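# Place bottles on ledges matching their cap colours

## Task

Put every bottle upright on the wall ledge whose label strip has the same colour as that bottle's cap, with the bottle's entire base resting on the ledge.

## Robot and tools

Robot: two seven-joint arms, left_arm and right_arm, each ending in a two-finger gripper. Scene frame: origin on the plane z = 0, midway below the two arm bases, which sit 0.70 m above it. +x points forward (the direction both arms face), +z up, and left_arm is on the +y side. Image left and right do not necessarily match the arm names. Gripper frame: fingers extend along its +z axis and close along its y axis. end_effector_position is the point between the pads when closed, just under 1 cm behind the fingertips. Closing pushes the fingertips about 17 mm further along +z, mostly while the pads are still more than 70 mm apart. Reported positions and orientations can be off by a few centimetres, more at long reach.

Row format (used by every moving tool): 16 numbers in one flat list covering both arms, even if only one moves. First left_arm: x, y, z (metres, scene frame), qw, qx, qy, qz (unit quaternion, w first, scene frame), opening. Then the same eight for right_arm. Positions and quaternions are absolute poses, not offsets. Opening runs from -1 (closed) to +1 (fully open, 0.145 m). It is also absolute. Allow at least about 0.5 s for a full close.

execute_actions(actions, cameras): actions is a list of actions. Each action is a list of up to 15 rows, one per 1/30 s control step. A short action repeats its last row to fill 15 steps. Within one action, each arm's target must stay within 0.6 m of where that gripper starts, along each of the gripper's own axes. Otherwise the action is rejected for both arms. If the first action fails this check, measured against the latest reported state, or any action is malformed, the whole call is rejected. An empty actions list returns the full state plus all camera images. cameras: list of names (cam_high, cam_low), ["all"], or [] for none.

move(target, speed, blend, opening_speed, grip_force, blocking, cameras): drives each gripper in a straight line from its Hand target to the given pose. target is one 16-number row, or a list of up to 15 rows visited in order, with no 0.6 m limit. speed is m/s, 0.002 to 1.1, default 0.25 (rotation up to twice that in rad/s). Give one value, or one per target. blend, in metres, rounds the corners at intermediate targets; 0 stops at each. opening_speed (0.2 or more, in scale units per second) ramps the finger command. grip_force is the newtons per finger pad, 3 to 10, one value or one per arm; it persists once set. blocking=false returns after about 0.5 s while the move continues; a new move takes over from a running one. The whole move is capped at 10 s. Paths do not avoid obstacles or the other arm. Fast moves overshoot and can spike far above speed, especially with a nearly straight arm. The result adds a move: line with the ending (done, off_target, moving, held, fault) and any limits (paced = commanded pose was clipped, held = steps withheld). An arm the line does not name is done: within 3 mm and 2 degrees of its target. Neither done nor off_target tells you whether anything is touched.

wait(seconds 0 to 10, cameras): lets time pass with the last commands held; it returns early if a running move finishes. stop(cameras): brakes the running move. zoom_image(camera cam_high or cam_low, region [x0, y0, x1, y1] in pixels, at most 504 by 504): gives a closer look at that camera's latest image. read_manual(section="licences"): licence text only. finished_scene(scene): ends the scene irreversibly; call nothing after it in the same reply.

Controller behaviour: each step, the commanded orientation is clipped to within 32 degrees of the measured one. Inverse kinematics favours position when both cannot be met, so a single action may fall short. The result's Hand target line shows where each arm is actually headed. Re-send the remaining rotation in the next call. Keep an orientation by repeating the same quaternion, not the drifted reported one. To hold an arm still, resend its last reported full pose and the opening you want each time. Any number you send is a command, including 0 for the opening. Tool commands in a result shows the current commands. Large wrist rotations can swing the elbow.

Result lines: end_effector_position and quat per arm; Joint positions (the last value per arm is the measured opening in metres); grip_measured on the -1 to 1 scale; Joint velocities (left out when all are within noise); Joint torques (total drive output including gravity, with per-joint offsets and noise; items 3 and 4 wrap at ±28 N m); motor temperatures; step readings of end_effector_position from execute_actions only. To grip, command an opening clearly below grip_measured; the deeper below, the harder the squeeze, up to about 10 N per pad for objects up to about 11 cm wide.

Cameras: cam_high (896x504) and cam_low (896x504). Calibration is supplied per camera and can be used to map pixels to scene coordinates, with several mm to about 1 cm of error.

Avoid: dropping a bottle or releasing it while it is moving, fast impacts, pressing hard on the wall or ledge, knocking anything off the work area, and any contact or squeeze between the two arms or grippers. The controller's clearance check does not guard gripper against gripper. Holding loads, keeping an arm stretched out, or pushing toward an unreachable pose heats motors. MOTOR HOT appears at 85 °C, and at 100 °C the arm faults and goes limp for 30 to 60 s or more. Occasionally a loose object gets nudged by an outside push; re-check positions before grasping. A placed bottle must stay upright on its own after release.

Each tool is called after "Emit:" as a command line: name --argument value for each argument, lists and objects as JSON in quotes; but a table of rows of numbers goes row by row, as --pt "numbers of a row", without its own name.

## Session

Emit:
execute_actions --actions '[]'

Scene clock: 0.00 s.
left_arm: end_effector_position=(+0.2239, +0.1828, +0.6144) grip_measured=+1.00 end_effector_quat_wxyz=(-0.319, +0.395, -0.515, +0.691) | right_arm: end_effector_position=(+0.4009, -0.1655, +0.3728) grip_measured=+1.00 end_effector_quat_wxyz=(+0.260, +0.265, +0.837, +0.401)
Joint positions: left_arm=[-1.106 0.942 0.535 2.339 -0.48 -0.199 -0.367 0.145] | right_arm=[0.583 0.619 -0.841 0.925 -1.182 -0.496 -0.047 0.145]
Joint velocities: within noise
Joint torques (N m): no reading
Motor temperatures (°C): left_arm=[20 20 22 21 21 23 21] | right_arm=[20 22 22 19 20 19 21]
Hand target: left_arm +0.2239, +0.1828, +0.6144; -0.319, +0.395, -0.515, +0.691 | right_arm +0.4009, -0.1655, +0.3728; +0.260, +0.265, +0.837, +0.401
Tool commands: left_gripper/opening=+1.0 right_gripper/opening=+1.0

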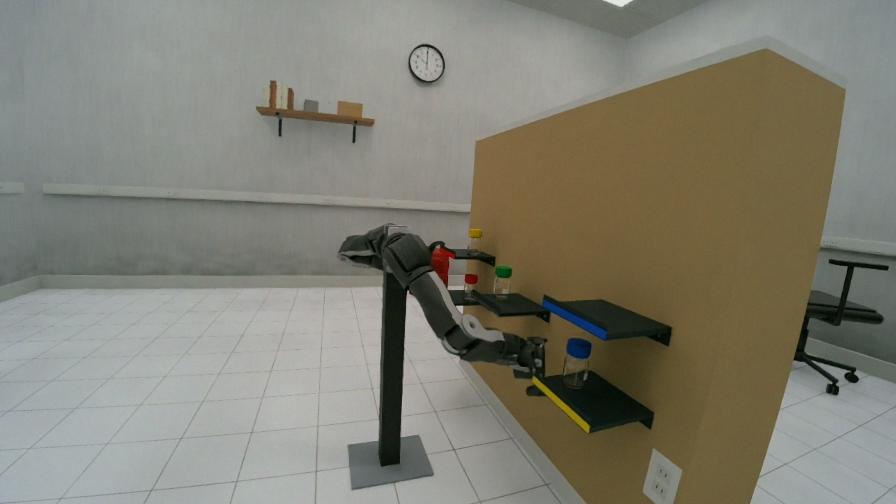

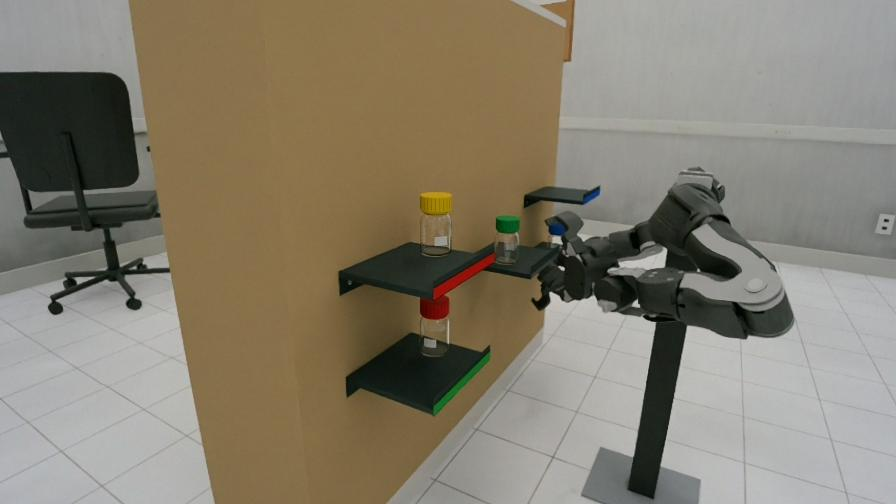

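Emit:
zoom_image --camera "cam_high" --region '[400, 210, 700, 450]'

Emit:
zoom_image --camera "cam_low" --region '[330, 170, 630, 430]'

Scaled by 1.680 from the camera's 896x504 image, which has a finer 1280x720 frame.

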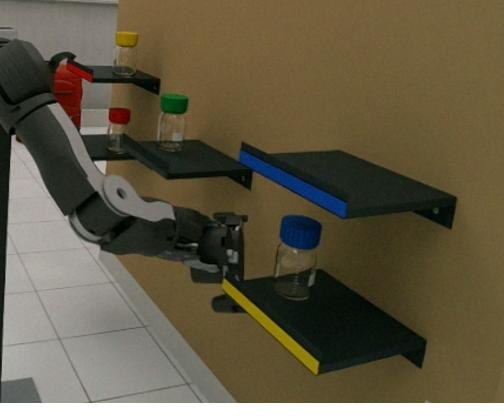

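Scaled by 1.680 from the camera's 896x504 image, which has a finer 1280x720 frame.

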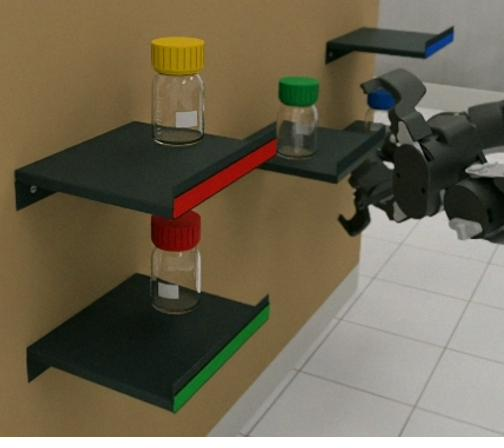

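Emit:
move --pt "0.18 0.25 0.66 -0.319 0.395 -0.515 0.691 1 0.25 -0.26 0.4 0.26 0.265 0.837 0.401 1" --pt "0.2 0.32 0.685 0 0.7071 0 0.7071 1 0.2 -0.353 0.485 0 0.7071 0 0.7071 1" --blend '[0.04,0]' --speed 0.3 --cameras '["all"]'

Scene clock: 126.40 s.
left_arm: end_effector_position=(+0.1998, +0.3188, +0.6847) grip_measured=+1.00 end_effector_quat_wxyz=(+0.002, +0.707, -0.002, +0.707) | right_arm: end_effector_position=(+0.1995, -0.3533, +0.4843) grip_measured=+1.00 end_effector_quat_wxyz=(+0.001, +0.707, -0.001, +0.707)
Joint positions: left_arm=[-1.412 0.628 1.457 2.338 1.465 0.074 0.177 0.145] | right_arm=[-1.079 0.913 0.321 1.666 1.058 -0.757 0.159 0.145]
Joint torques (N m): left_arm=[-1.33 1.49 2.76 0.53 0.29 -0.5 -0.05] | right_arm=[-0.86 3.84 3.58 2.14 0.25 -0.4 0.11]
Hand target: left_arm +0.2000, +0.3200, +0.6850; +0.000, +0.707, +0.000, +0.707 | right_arm +0.2000, -0.3530, +0.4850; +0.000, +0.707, +0.000, +0.707
Off the commanded pose: left_arm 0.001 m, 0 deg | right_arm 0.001 m, 0 deg.
joint read past its limit (left arm) — joint 1 (shoulder pitch), lower limit.
joint sent to its limit (left arm) — joint 1 (shoulder pitch), lower limit. The joint targets still meet the commanded pose.
move: done

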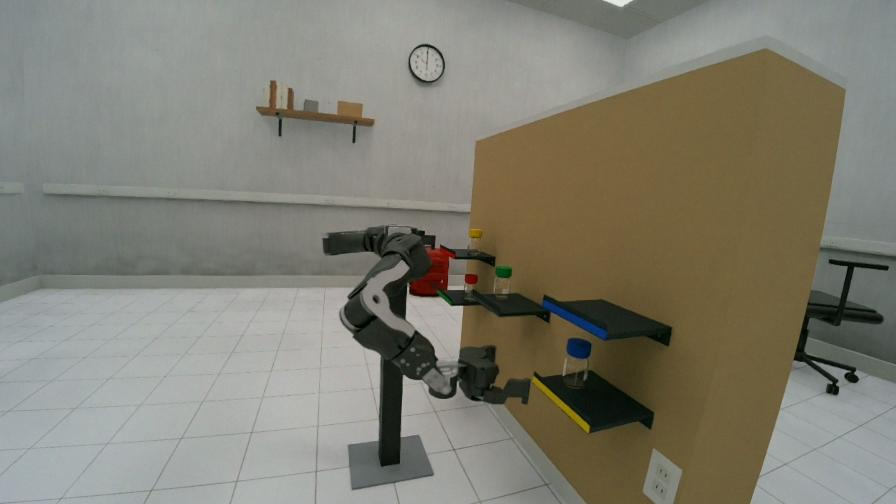

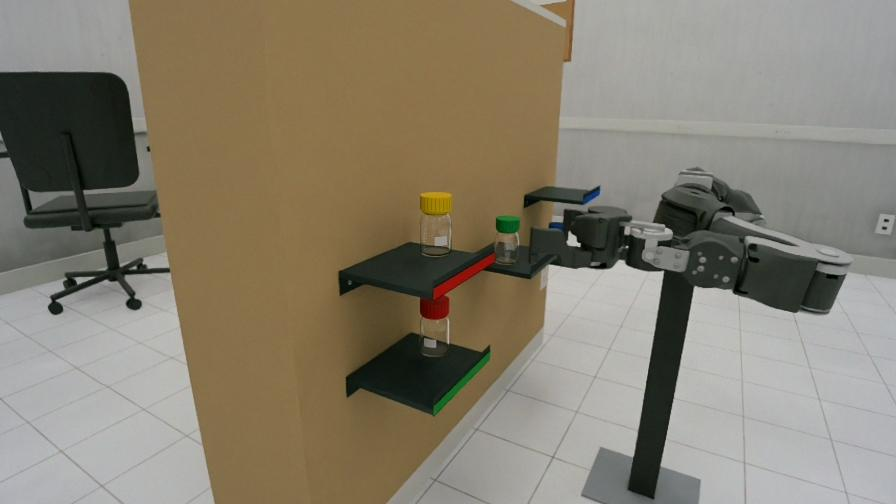

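Emit:
move --target '[0.405,0.317,0.685,0,0.7071,0,0.7071,1,0.405,-0.351,0.485,0,0.7071,0,0.7071,1]' --speed 0.2 --cameras '["all"]'

Emit:
zoom_image --camera "cam_high" --region '[400, 210, 700, 450]'

Emit:
zoom_image --camera "cam_low" --region '[330, 170, 630, 430]'

Scene clock: 143.40 s.
left_arm: end_effector_position=(+0.4050, +0.3175, +0.6851) grip_measured=+1.00 end_effector_quat_wxyz=(-0.002, +0.707, +0.000, +0.707) | right_arm: end_effector_position=(+0.4054, -0.3527, +0.4874) grip_measured=+1.00 end_effector_quat_wxyz=(+0.002, +0.704, -0.004, +0.710)
Joint positions: left_arm=[-1.407 1.724 1.333 1.674 1.584 -0.077 -0.256 0.145] | right_arm=[0.282 0.847 -0.388 1.053 0.959 -0.342 0.156 0.145]
Joint torques (N m): left_arm=[5.5 1.17 4.01 0.32 0.08 -0.68 0.17] | right_arm=[4.55 6.37 2.26 2.51 0.16 -0.33 0.18]
Hand target: left_arm +0.4050, +0.3170, +0.6849; +0.000, +0.707, +0.000, +0.707 | right_arm +0.4050, -0.3509, +0.4850; +0.000, +0.707, +0.000, +0.707
Off the commanded pose: left_arm 0.000 m, 0 deg | right_arm 0.003 m, 1 deg.
joint sent to its limit (left arm) — joint 1 (shoulder pitch), lower limit; joint 5 (forearm roll), upper limit. The joint targets still meet the commanded pose.
move: done

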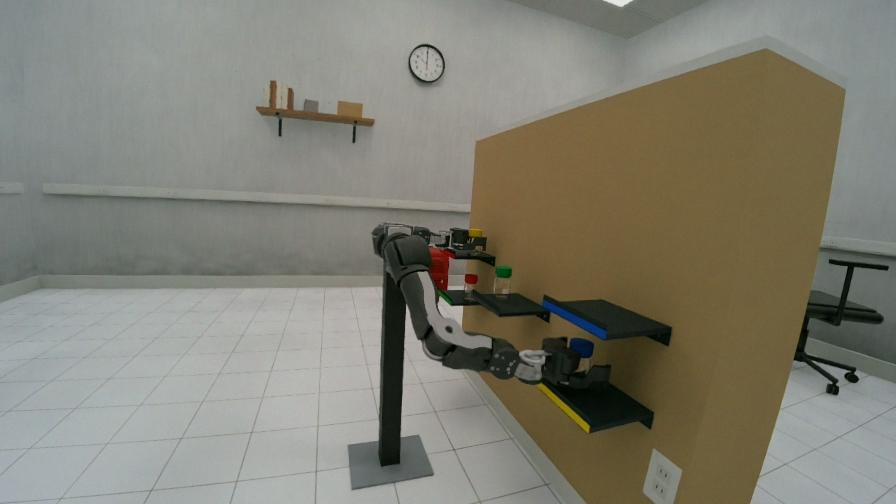

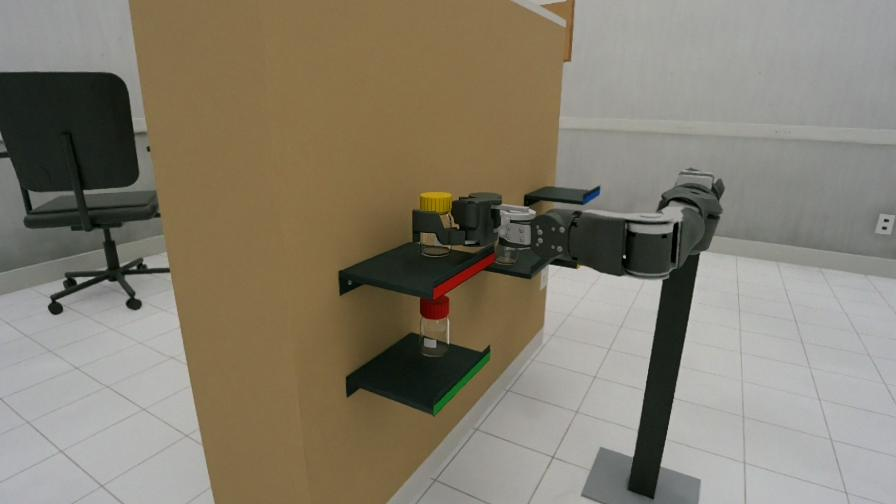

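Scaled by 1.680 from the camera's 896x504 image, which has a finer 1280x720 frame.

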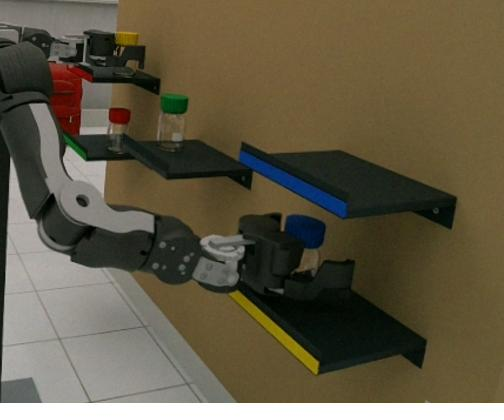

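Scaled by 1.680 from the camera's 896x504 image, which has a finer 1280x720 frame.

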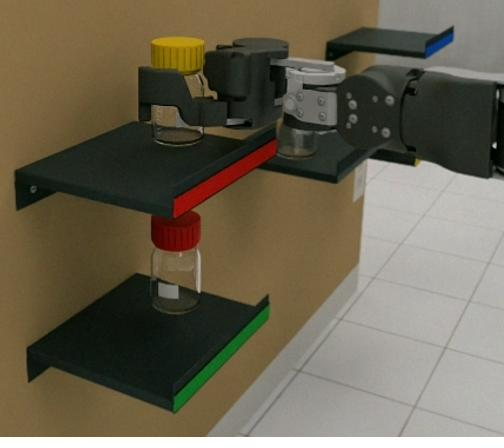

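Emit:
move --target '[0.405,0.317,0.685,0,0.7071,0,0.7071,-0.6,0.4,-0.351,0.485,0,0.7071,0,0.7071,-0.6]' --opening_speed 1.2 --speed 0.05 --cameras '["all"]'

Emit:
zoom_image --camera "cam_high" --region '[400, 210, 700, 450]'

Scene clock: 156.17 s.
left_arm: end_effector_position=(+0.4050, +0.3177, +0.6854) grip_measured=-0.47 end_effector_quat_wxyz=(-0.002, +0.707, +0.000, +0.708) | right_arm: end_effector_position=(+0.4002, -0.3496, +0.4837) grip_measured=-0.51 end_effector_quat_wxyz=(-0.002, +0.709, +0.002, +0.706)
Joint positions: left_arm=[-1.407 1.724 1.333 1.674 1.584 -0.079 -0.257 0.04] | right_arm=[0.253 0.86 -0.388 1.079 0.964 -0.342 0.155 0.037]
Joint torques (N m): left_arm=[5.53 1.36 4.03 0.28 0.07 -0.65 0.18] | right_arm=[3.97 6.84 3.92 2.85 0.26 -0.51 -0.11]
Hand target: left_arm +0.4050, +0.3169, +0.6850; +0.000, +0.707, +0.000, +0.707 | right_arm +0.4000, -0.3511, +0.4850; +0.000, +0.707, +0.000, +0.707
Off the commanded pose: left_arm 0.001 m, 0 deg | right_arm 0.002 m, 0 deg.
joint sent to its limit (left arm) — joint 1 (shoulder pitch), lower limit; joint 5 (forearm roll), upper limit. The joint targets still meet the commanded pose.
move: done

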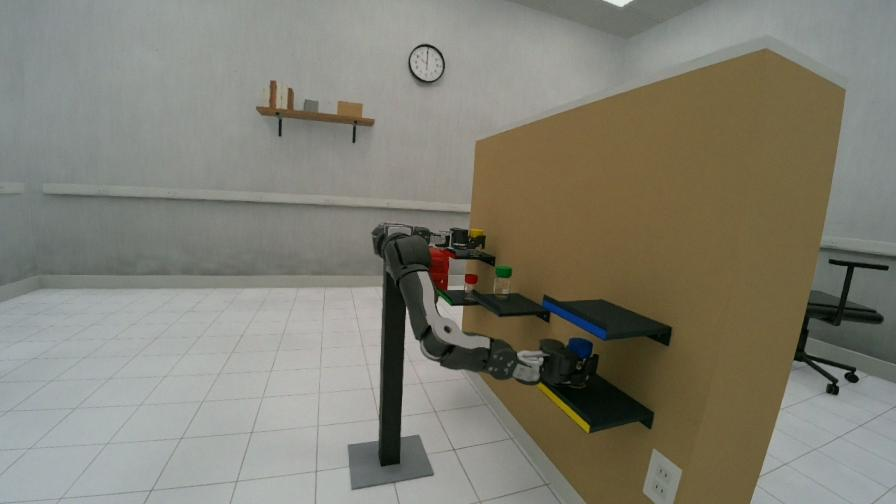

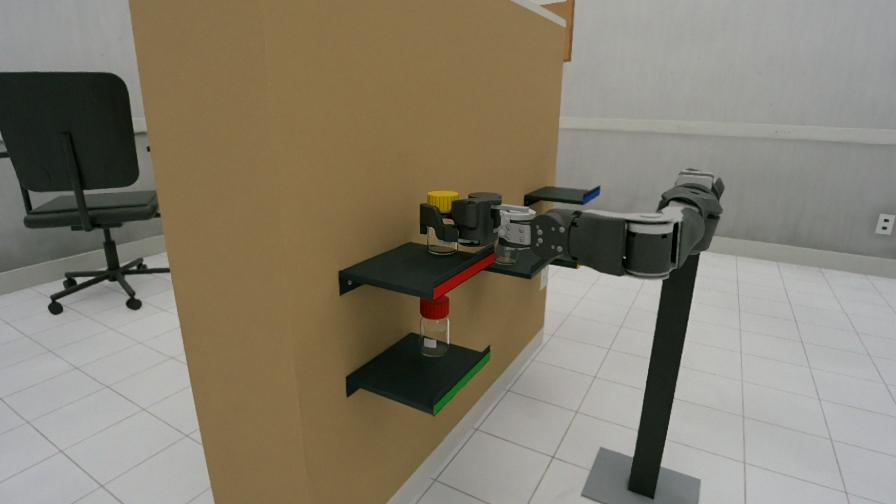

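Scaled by 1.680 from the camera's 896x504 image, which has a finer 1280x720 frame.

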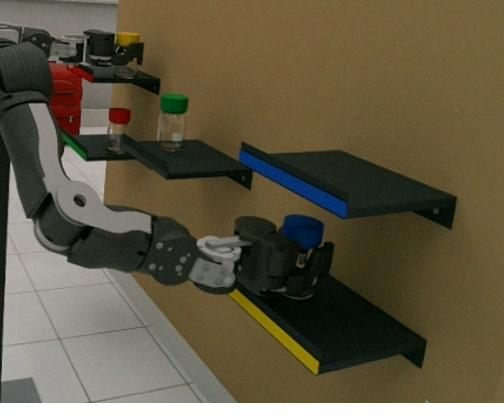

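Emit:
move --pt "0.405 0.317 0.725 0 0.7071 0 0.7071 -1 0.4 -0.351 0.52 0 0.7071 0 0.7071 -1" --pt "0.25 0.25 0.725 0 0.7071 0 0.7071 -1 0.23 -0.36 0.53 0 0.7071 0 0.7071 -1" --pt "0.25 0.2 0.66 0 0.7071 0 0.7071 -1 0.23 -0.385 0.725 0 0.7071 0 0.7071 -1" --pt "0.25 0.2 0.64 0 0.7071 0 0.7071 -1 0.41 -0.39 0.73 0 0.7071 0 0.7071 -1" --blend '[0.01,0.02,0.03,0]' --speed '[0.08,0.2,0.2,0.15]' --cameras '["all"]'

Emit:
zoom_image --camera "cam_high" --region '[400, 210, 700, 450]'

Scene clock: 178.33 s.
left_arm: end_effector_position=(+0.2505, +0.1998, +0.6383) grip_measured=-0.54 end_effector_quat_wxyz=(+0.069, +0.628, -0.068, +0.772) | right_arm: end_effector_position=(+0.4099, -0.3901, +0.7309) grip_measured=-0.55 end_effector_quat_wxyz=(+0.008, +0.710, +0.008, +0.704)
Joint positions: left_arm=[-0.685 0.651 0.398 2.431 0.732 0.006 -0.069 0.035] | right_arm=[-1.311 1.727 1.433 1.327 1.558 0.133 0.092 0.034]
Joint torques (N m): left_arm=[1.36 2.25 0.85 4.26 0.05 -0.82 -0.05] | right_arm=[4.1 2.12 3.82 0.27 0.25 -0.74 0.1]
Hand target: left_arm +0.2504, +0.2003, +0.6397; +0.068, +0.625, -0.065, +0.775 | right_arm +0.4100, -0.3899, +0.7301; +0.007, +0.709, +0.008, +0.705
Off the commanded pose: left_arm 0.002 m, 16 deg | right_arm 0.001 m, 1 deg.
joint sent to its limit (left arm) — joint 4 (elbow), upper limit, where the elbow is as bent as it goes. The joint targets are off in orientation, not in position.
joint sent to its limit (right arm) — joint 1 (shoulder pitch), lower limit; joint 5 (forearm roll), upper limit. The joint targets still meet the commanded pose.
move: off_target (left_arm)

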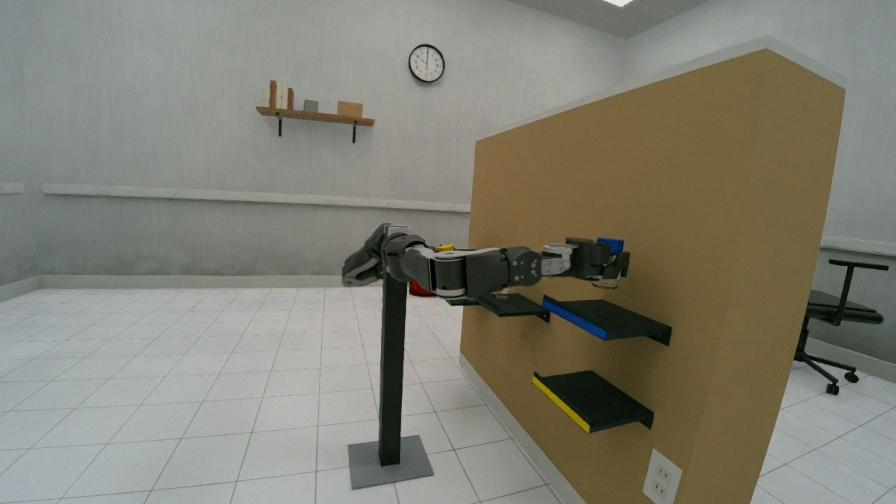

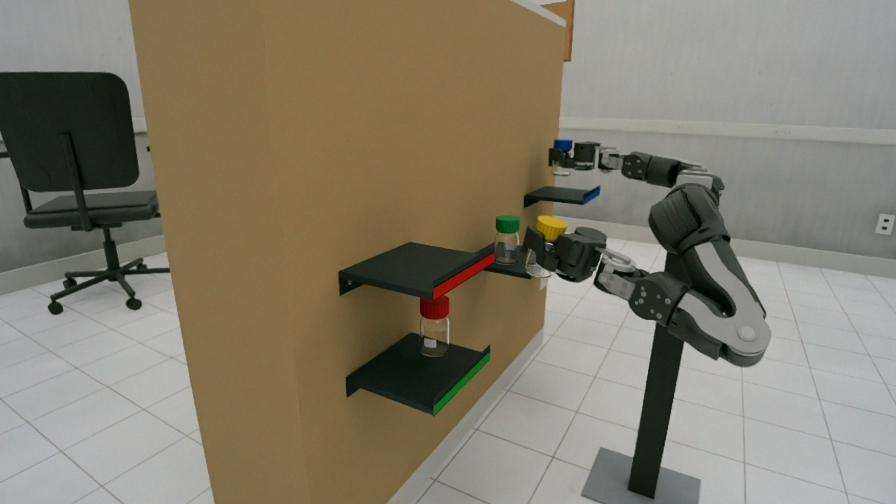

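Scaled by 1.680 from the camera's 896x504 image, which has a finer 1280x720 frame.

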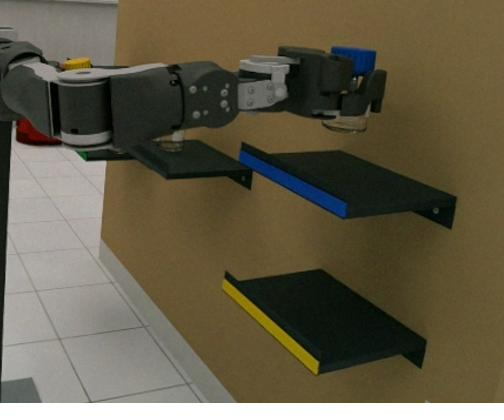

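Emit:
move --pt "0.27 0.1 0.63 0 0.7071 0 0.7071 -1 0.41 -0.39 0.70 0 0.7071 0 0.7071 -1" --pt "0.28 0.0 0.625 0 0.7071 0 0.7071 -1 0.41 -0.39 0.684 0 0.7071 0 0.7071 -1" --speed '[0.15,0.06]' --blend '[0.005,0]' --cameras '["all"]'

Emit:
zoom_image --camera "cam_high" --region '[400, 210, 700, 450]'

Scene clock: 192.27 s.
left_arm: end_effector_position=(+0.2797, -0.0002, +0.6241) grip_measured=-0.54 end_effector_quat_wxyz=(+0.001, +0.709, -0.003, +0.705) | right_arm: end_effector_position=(+0.4095, -0.3901, +0.6847) grip_measured=-0.55 end_effector_quat_wxyz=(+0.025, +0.715, +0.023, +0.698)
Joint positions: left_arm=[0.037 -0.163 -0.884 2.162 -0.098 0.744 -0.822 0.035] | right_arm=[-1.311 1.72 1.226 1.344 1.558 -0.059 0.08 0.034]
Joint torques (N m): left_arm=[3.81 -3.63 -0.91 3.63 -0.23 -0.71 -0.04] | right_arm=[4.29 2.57 3.82 0.21 0.25 -0.76 -0.18]
Hand target: left_arm +0.2800, +0.0000, +0.6251; +0.000, +0.707, +0.000, +0.707 | right_arm +0.4098, -0.3900, +0.6840; +0.026, +0.713, +0.022, +0.700
Off the commanded pose: left_arm 0.001 m, 0 deg | right_arm 0.001 m, 4 deg.
joint sent to its limit (left arm) — joint 2 (shoulder roll), lower limit. The joint targets still meet the commanded pose.
joint sent to its limit (right arm) — joint 1 (shoulder pitch), lower limit; joint 5 (forearm roll), upper limit. The joint targets are off in orientation, not in position.
move: off_target (right_arm)

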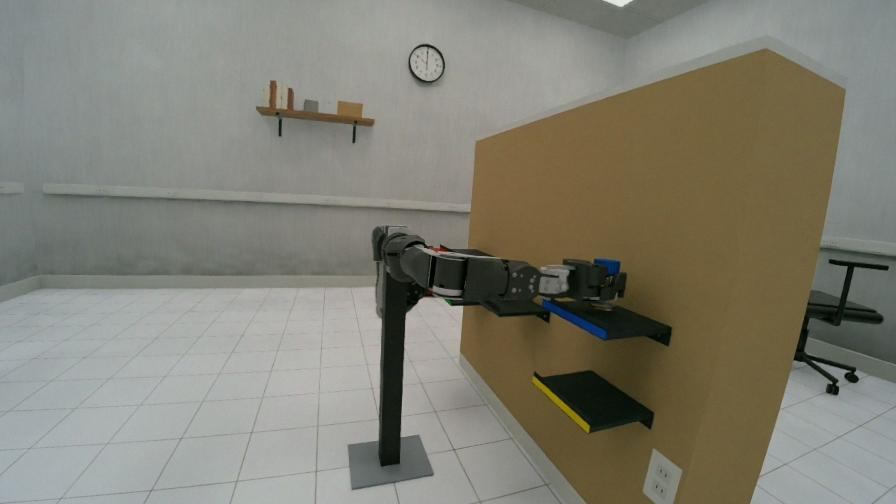

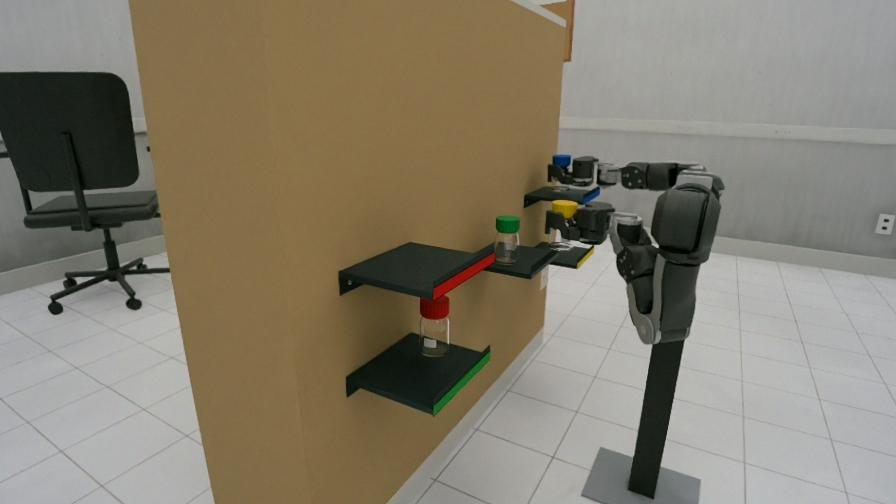

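Scaled by 1.680 from the camera's 896x504 image, which has a finer 1280x720 frame.

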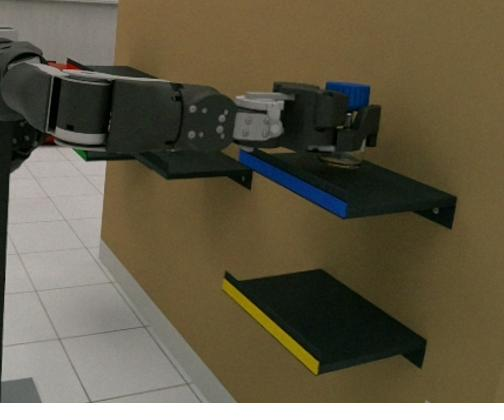

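Emit:
move --target '[0.29,-0.08,0.62,0,0.7071,0,0.7071,-1,0.41,-0.39,0.667,0,0.7071,0,0.7071,-1]' --speed 0.035 --cameras '["all"]'

Emit:
zoom_image --camera "cam_high" --region '[500, 220, 650, 340]'

Scene clock: 203.13 s.
left_arm: end_effector_position=(+0.2900, -0.0802, +0.6192) grip_measured=-0.54 end_effector_quat_wxyz=(+0.008, +0.706, -0.008, +0.708) | right_arm: end_effector_position=(+0.4098, -0.3898, +0.6769) grip_measured=-0.55 end_effector_quat_wxyz=(+0.034, +0.703, +0.026, +0.710)
Joint positions: left_arm=[0.656 -0.163 -1.318 1.784 0.666 0.451 -1.576 0.035] | right_arm=[-1.307 1.728 1.156 1.347 1.561 -0.155 0.057 0.034]
Joint torques (N m): left_arm=[6.34 -4.02 1.14 3.21 -0.51 -0.16 -0.05] | right_arm=[3.31 2.62 1.73 0.24 0.15 -0.01 -0.19]
Hand target: left_arm +0.2901, -0.0797, +0.6199; +0.006, +0.704, -0.006, +0.710 | right_arm +0.4096, -0.3899, +0.6672; +0.035, +0.715, +0.026, +0.698
Off the commanded pose: left_arm 0.001 m, 1 deg | right_arm 0.010 m, 5 deg.
joint read past its limit (right arm) — joint 5 (forearm roll), upper limit.
joint sent to its limit (left arm) — joint 2 (shoulder roll), lower limit; joint 7 (wrist yaw), lower limit. The joint targets still meet the commanded pose.
joint sent to its limit (right arm) — joint 1 (shoulder pitch), lower limit; joint 5 (forearm roll), upper limit. The joint targets are off in orientation, not in position.
move: off_target (right_arm)

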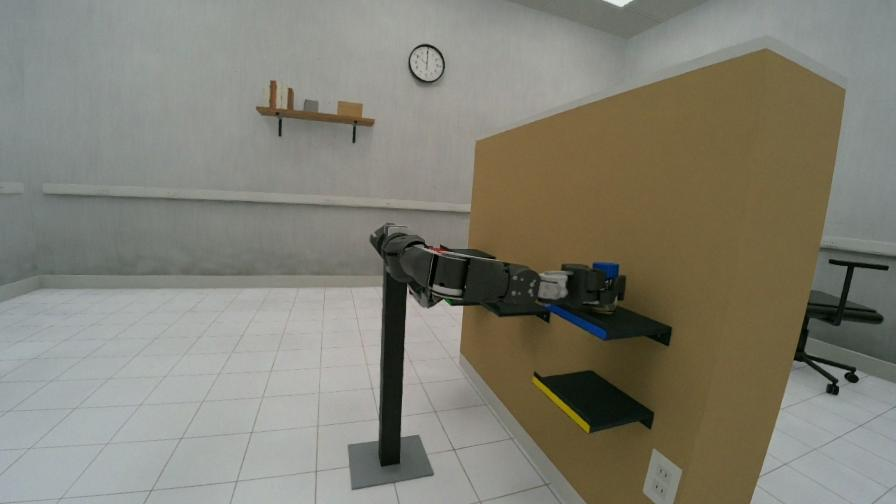

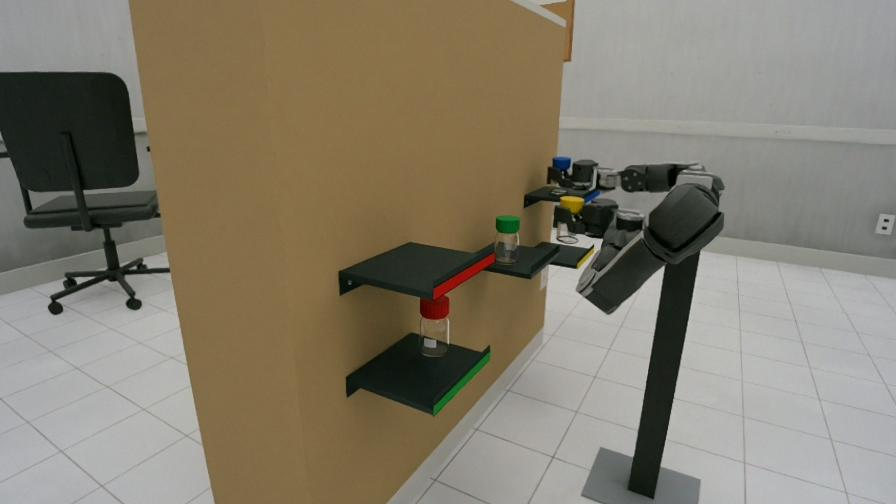

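Scaled by 3.360 from the camera's 896x504 image, which has a finer 1280x720 frame.

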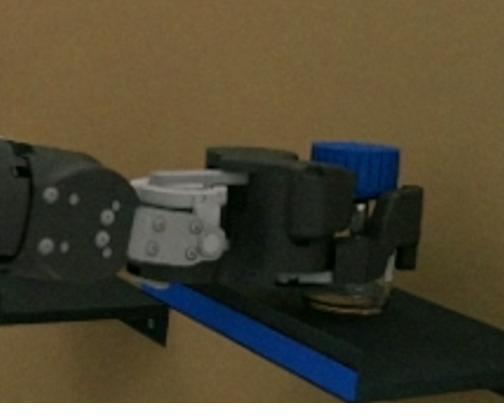

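Emit:
move --pt "0.29 -0.08 0.62 0 0.7071 0 0.7071 -1 0.41 -0.39 0.676 0 0.7071 0 0.7071 0.4" --pt "0.29 -0.08 0.62 0 0.7071 0 0.7071 -1 0.22 -0.39 0.69 0 0.7071 0 0.7071 0.4" --pt "0.29 -0.08 0.62 0 0.7071 0 0.7071 -1 0.19 -0.36 0.53 0 0.7071 0 0.7071 0.4" --opening_speed 1 --speed '[0.05,0.12,0.25]' --blend '[0,0.02,0]' --cameras '["all"]'

Emit:
zoom_image --camera "cam_high" --region '[400, 210, 700, 450]'

Scene clock: 218.27 s.
left_arm: end_effector_position=(+0.2900, -0.0802, +0.6192) grip_measured=-0.54 end_effector_quat_wxyz=(+0.008, +0.706, -0.008, +0.708) | right_arm: end_effector_position=(+0.1897, -0.3611, +0.5294) grip_measured=+0.40 end_effector_quat_wxyz=(+0.001, +0.708, -0.004, +0.706)
Joint positions: left_arm=[0.656 -0.163 -1.318 1.784 0.666 0.451 -1.576 0.035] | right_arm=[-1.053 0.599 0.714 1.825 0.99 -0.359 0.415 0.105]
Joint torques (N m): left_arm=[6.34 -4.02 1.13 3.21 -0.5 -0.16 -0.05] | right_arm=[-1.15 3.44 3.48 2.56 0.3 -0.49 0.17]
Hand target: left_arm +0.2901, -0.0797, +0.6199; +0.006, +0.704, -0.006, +0.710 | right_arm +0.1900, -0.3601, +0.5301; +0.000, +0.707, +0.000, +0.707
Off the commanded pose: left_arm 0.001 m, 1 deg | right_arm 0.001 m, 0 deg.
joint sent to its limit (left arm) — joint 2 (shoulder roll), lower limit; joint 7 (wrist yaw), lower limit. The joint targets still meet the commanded pose.
move: done

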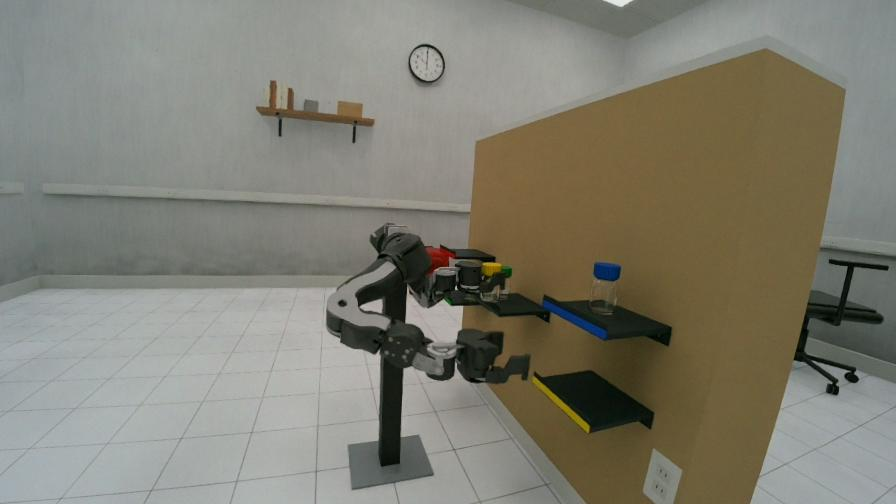

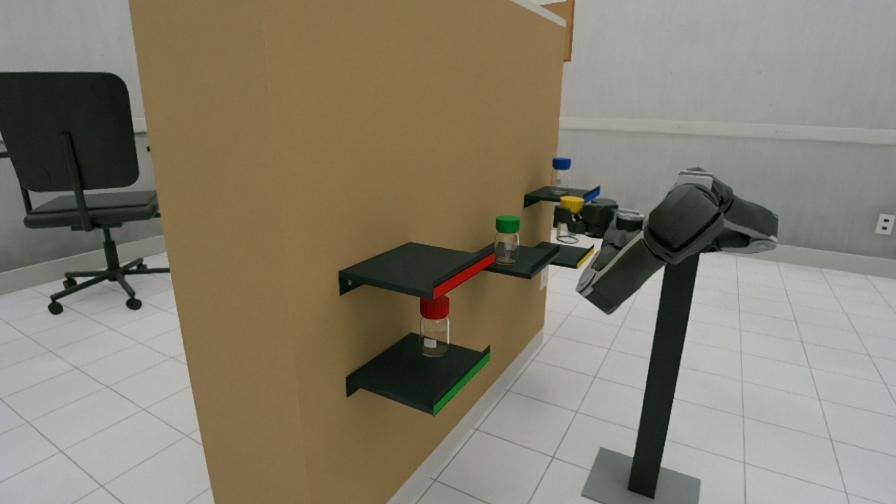

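Scaled by 1.680 from the camera's 896x504 image, which has a finer 1280x720 frame.

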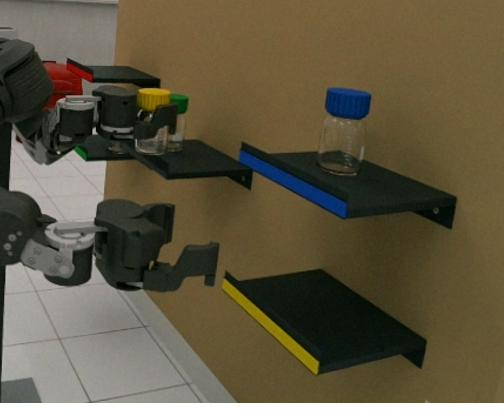

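Emit:
move --pt "0.405 -0.085 0.61 0 0.7071 0 0.7071 -1 0.19 -0.36 0.53 0 0.7071 0 0.7071 0.4" --pt "0.405 -0.085 0.585 0 0.7071 0 0.7071 -1 0.19 -0.36 0.53 0 0.7071 0 0.7071 0.4" --pt "0.405 -0.085 0.555 0 0.7071 0 0.7071 -1 0.19 -0.36 0.53 0 0.7071 0 0.7071 0.4" --speed '[0.12,0.08,0.03]' --blend '[0.01,0.003,0]' --cameras '["all"]'

Emit:
zoom_image --camera "cam_high" --region '[420, 230, 570, 350]'

Scene clock: 237.80 s.
left_arm: end_effector_position=(+0.4051, -0.0837, +0.5826) grip_measured=-0.54 end_effector_quat_wxyz=(+0.002, +0.676, +0.007, +0.737) | right_arm: end_effector_position=(+0.1897, -0.3611, +0.5294) grip_measured=+0.40 end_effector_quat_wxyz=(+0.001, +0.708, -0.004, +0.706)
Joint positions: left_arm=[0.878 -0.165 -1.285 1.172 0.711 0.005 -1.219 0.035] | right_arm=[-1.053 0.599 0.714 1.825 0.99 -0.359 0.415 0.105]
Joint torques (N m): left_arm=[1.41 -2.73 -0.14 -0.69 1.29 -0.08 0.55] | right_arm=[-1.36 3.34 3.45 2.61 0.28 -0.49 0.17]
Hand target: left_arm +0.4034, -0.0842, +0.5557; +0.001, +0.707, +0.000, +0.707 | right_arm +0.1900, -0.3601, +0.5300; +0.000, +0.707, +0.000, +0.707
Off the commanded pose: left_arm 0.028 m, 5 deg | right_arm 0.001 m, 0 deg.
joint read past its limit (left arm) — joint 2 (shoulder roll), lower limit.
joint sent to its limit (left arm) — joint 2 (shoulder roll), lower limit. The joint targets still meet the commanded pose.
move: off_target (left_arm)

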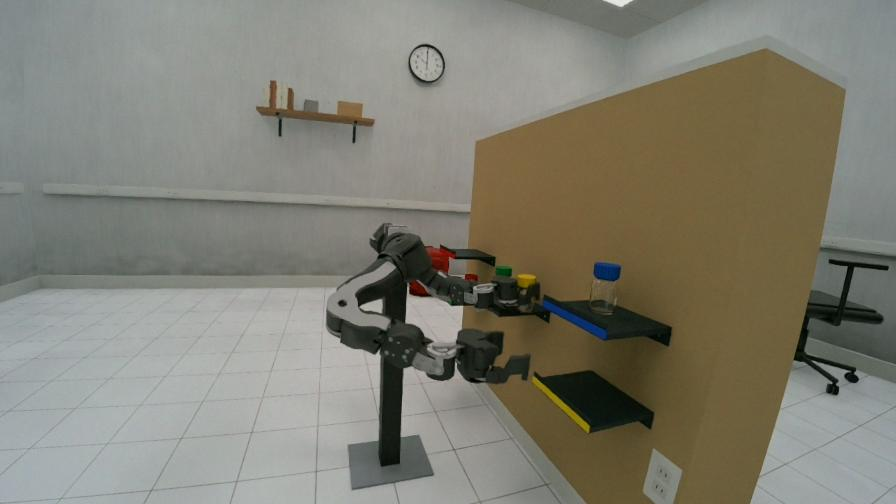

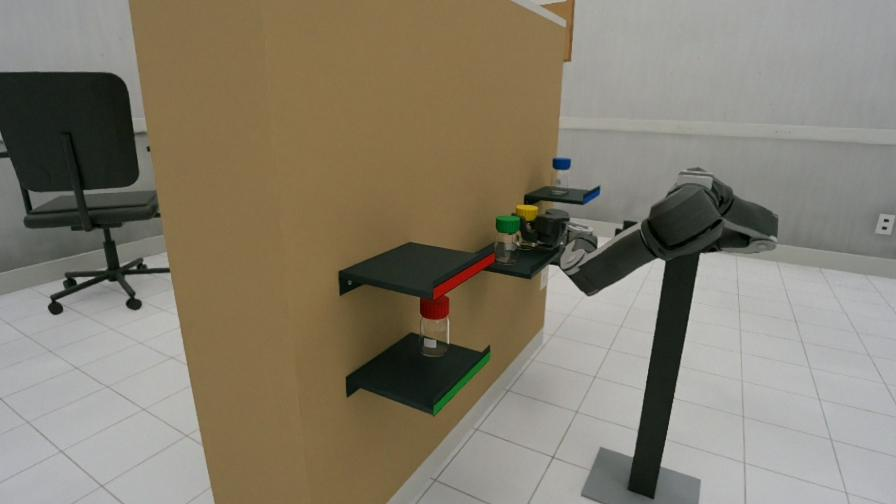

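Scaled by 3.360 from the camera's 896x504 image, which has a finer 1280x720 frame.

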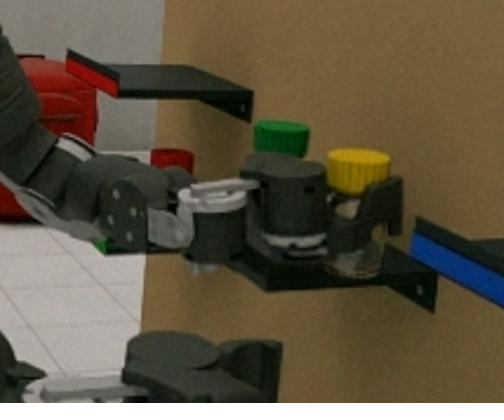

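Emit:
move --pt "0.405 -0.083 0.61 0 0.7071 0 0.7071 -1 0.19 -0.36 0.53 0 0.7071 0 0.7071 0.4" --pt "0.28 -0.075 0.62 0 0.7071 0 0.7071 -1 0.19 -0.36 0.53 0 0.7071 0 0.7071 0.4" --pt "0.27 0.15 0.66 0 0.7071 0 0.7071 -1 0.24 -0.3 0.56 0 0.7071 0 0.7071 0.4" --pt "0.25 0.29 0.72 0 0.7071 0 0.7071 -1 0.27 -0.15 0.575 0 0.7071 0 0.7071 0.4" --pt "0.25 0.29 0.72 0 0.7071 0 0.7071 -1 0.28 0.03 0.575 0 0.7071 0 0.7071 0.4" --speed '[0.06,0.18,0.2,0.2,0.2]' --blend '[0.01,0.02,0.02,0.02,0]' --cameras '["all"]'

Emit:
zoom_image --camera "cam_high" --region '[420, 230, 570, 350]'

Scene clock: 276.70 s.
left_arm: end_effector_position=(+0.2509, +0.2910, +0.7194) grip_measured=-0.54 end_effector_quat_wxyz=(-0.060, +0.576, +0.057, +0.813) | right_arm: end_effector_position=(+0.2799, +0.0249, +0.5716) grip_measured=+0.40 end_effector_quat_wxyz=(+0.007, +0.708, +0.005, +0.706)
Joint positions: left_arm=[1.251 2.012 -1.561 2.432 1.243 -0.569 -0.691 0.034] | right_arm=[-0.043 -0.138 -0.922 1.937 -0.14 0.462 -0.866 0.105]
Joint torques (N m): left_arm=[1.81 1.6 1.81 0.84 -0.19 -0.58 0.23] | right_arm=[3.28 -9.88 -2.32 2.03 -0.36 -0.4 -0.16]
Hand target: left_arm +0.2510, +0.2899, +0.7198; -0.057, +0.575, +0.055, +0.814 | right_arm +0.2799, +0.0299, +0.5750; +0.000, +0.707, +0.000, +0.707
Off the commanded pose: left_arm 0.001 m, 22 deg | right_arm 0.006 m, 1 deg.
joint read past its limit (left arm) — joint 2 (shoulder roll), upper limit; joint 4 (elbow), upper limit, where the elbow is as bent as it goes.
joint sent to its limit (left arm) — joint 2 (shoulder roll), upper limit; joint 4 (elbow), upper limit, where the elbow is as bent as it goes. The joint targets are off in orientation, not in position.
move: off_target (left_arm, right_arm)

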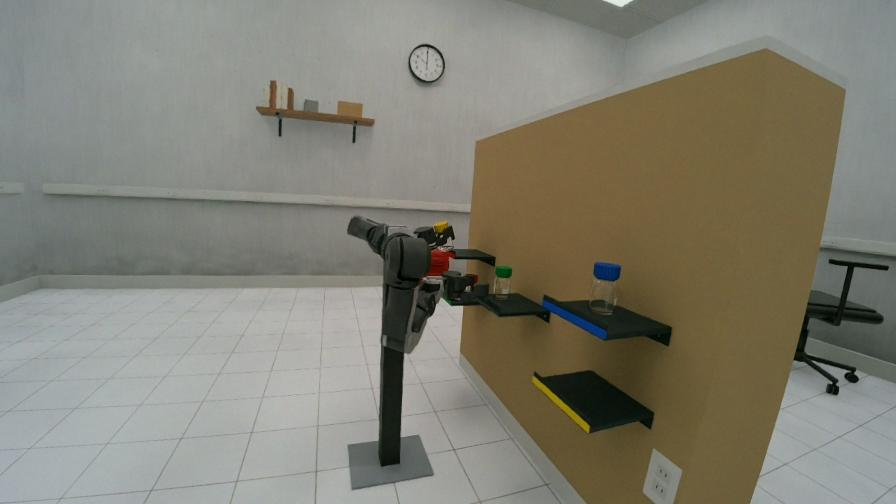

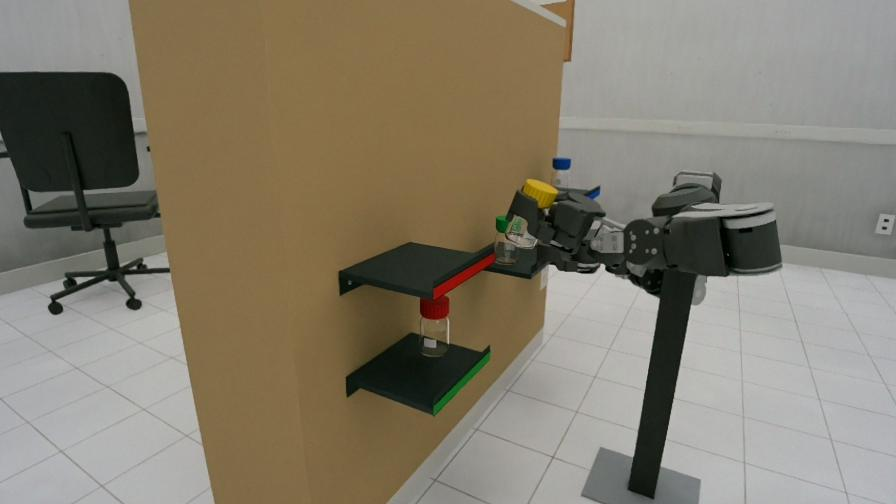

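Scaled by 3.360 from the camera's 896x504 image, which has a finer 1280x720 frame.

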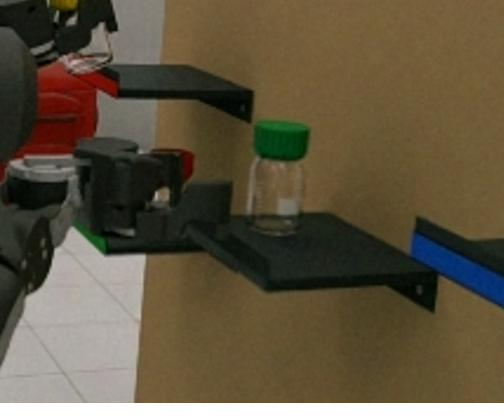

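Emit:
move --target '[0.25,0.29,0.72,0,0.7071,0,0.7071,-1,0.4,0.031,0.577,0,0.7071,0,0.7071,0.4]' --speed 0.12 --cameras '["all"]'

Emit:
zoom_image --camera "cam_high" --region '[420, 230, 570, 350]'

Scene clock: 286.43 s.
left_arm: end_effector_position=(+0.2513, +0.2905, +0.7189) grip_measured=-0.54 end_effector_quat_wxyz=(-0.059, +0.578, +0.056, +0.812) | right_arm: end_effector_position=(+0.3111, +0.0423, +0.5699) grip_measured=+1.00 end_effector_quat_wxyz=(-0.015, +0.740, -0.004, +0.673)
Joint positions: left_arm=[1.255 2.012 -1.561 2.432 1.249 -0.561 -0.685 0.034] | right_arm=[0.723 0.075 -1.389 1.819 0.848 0.224 -1.56 0.145]
Joint torques (N m): left_arm=[1.12 1.54 1.98 0.83 -0.29 -0.75 0.08] | right_arm=[32.24 22.19 22.87 25.24 0.56 -2.19 6.73]
Motor temperatures (°C): left_arm=[21 21 23 21 23 24 21] | right_arm=[28 25 26 23 20 21 26]
Hand target: left_arm +0.2512, +0.2899, +0.7197; -0.057, +0.575, +0.055, +0.814 | right_arm +0.3785, +0.0130, +0.5894; +0.005, +0.708, -0.012, +0.706
Off the commanded pose: left_arm 0.002 m, 21 deg | right_arm 0.090 m, 6 deg.
joint read past its limit (left arm) — joint 2 (shoulder roll), upper limit; joint 4 (elbow), upper limit, where the elbow is as bent as it goes.
joint sent to its limit (left arm) — joint 2 (shoulder roll), upper limit; joint 4 (elbow), upper limit, where the elbow is as bent as it goes. The joint targets are off in orientation, not in position.
move: off_target (left_arm, right_arm)

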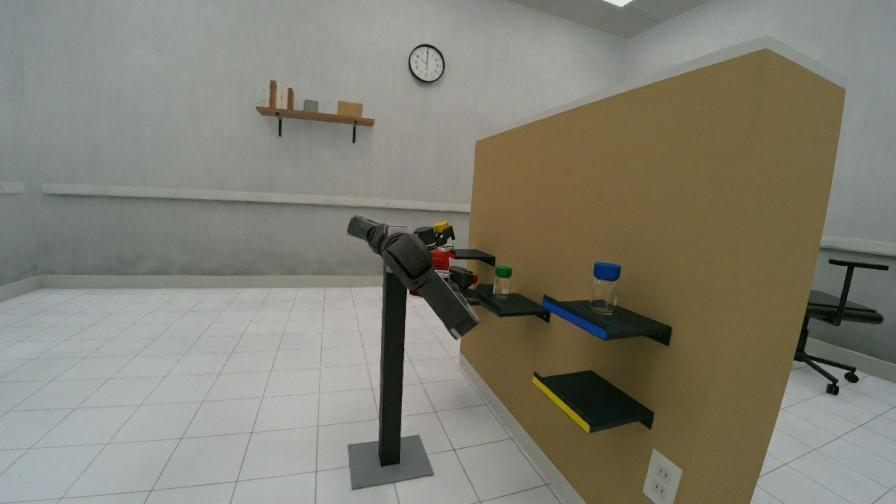

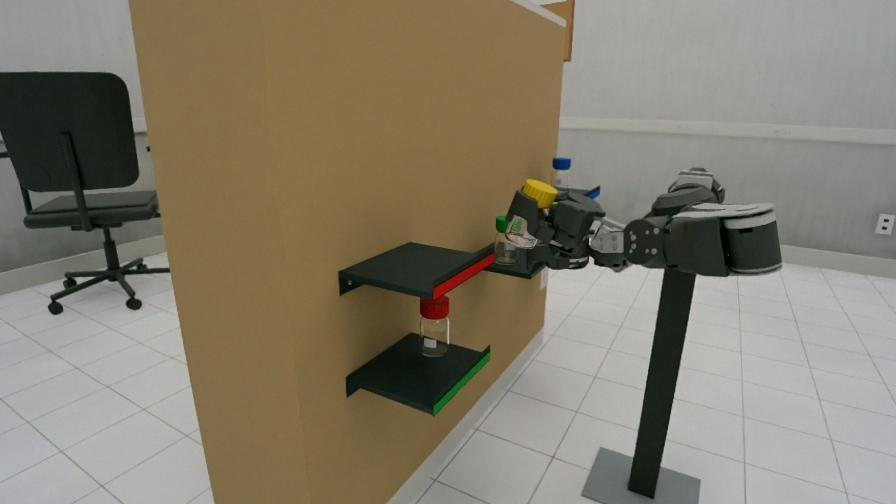

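Scaled by 3.360 from the camera's 896x504 image, which has a finer 1280x720 frame.

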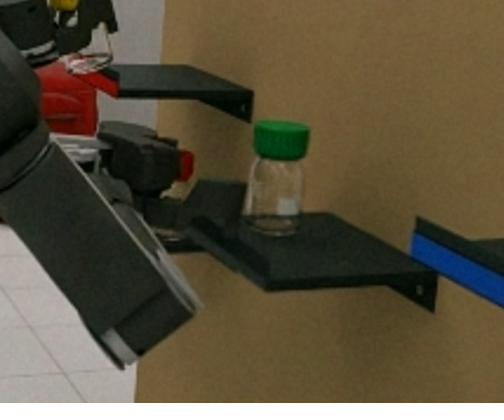

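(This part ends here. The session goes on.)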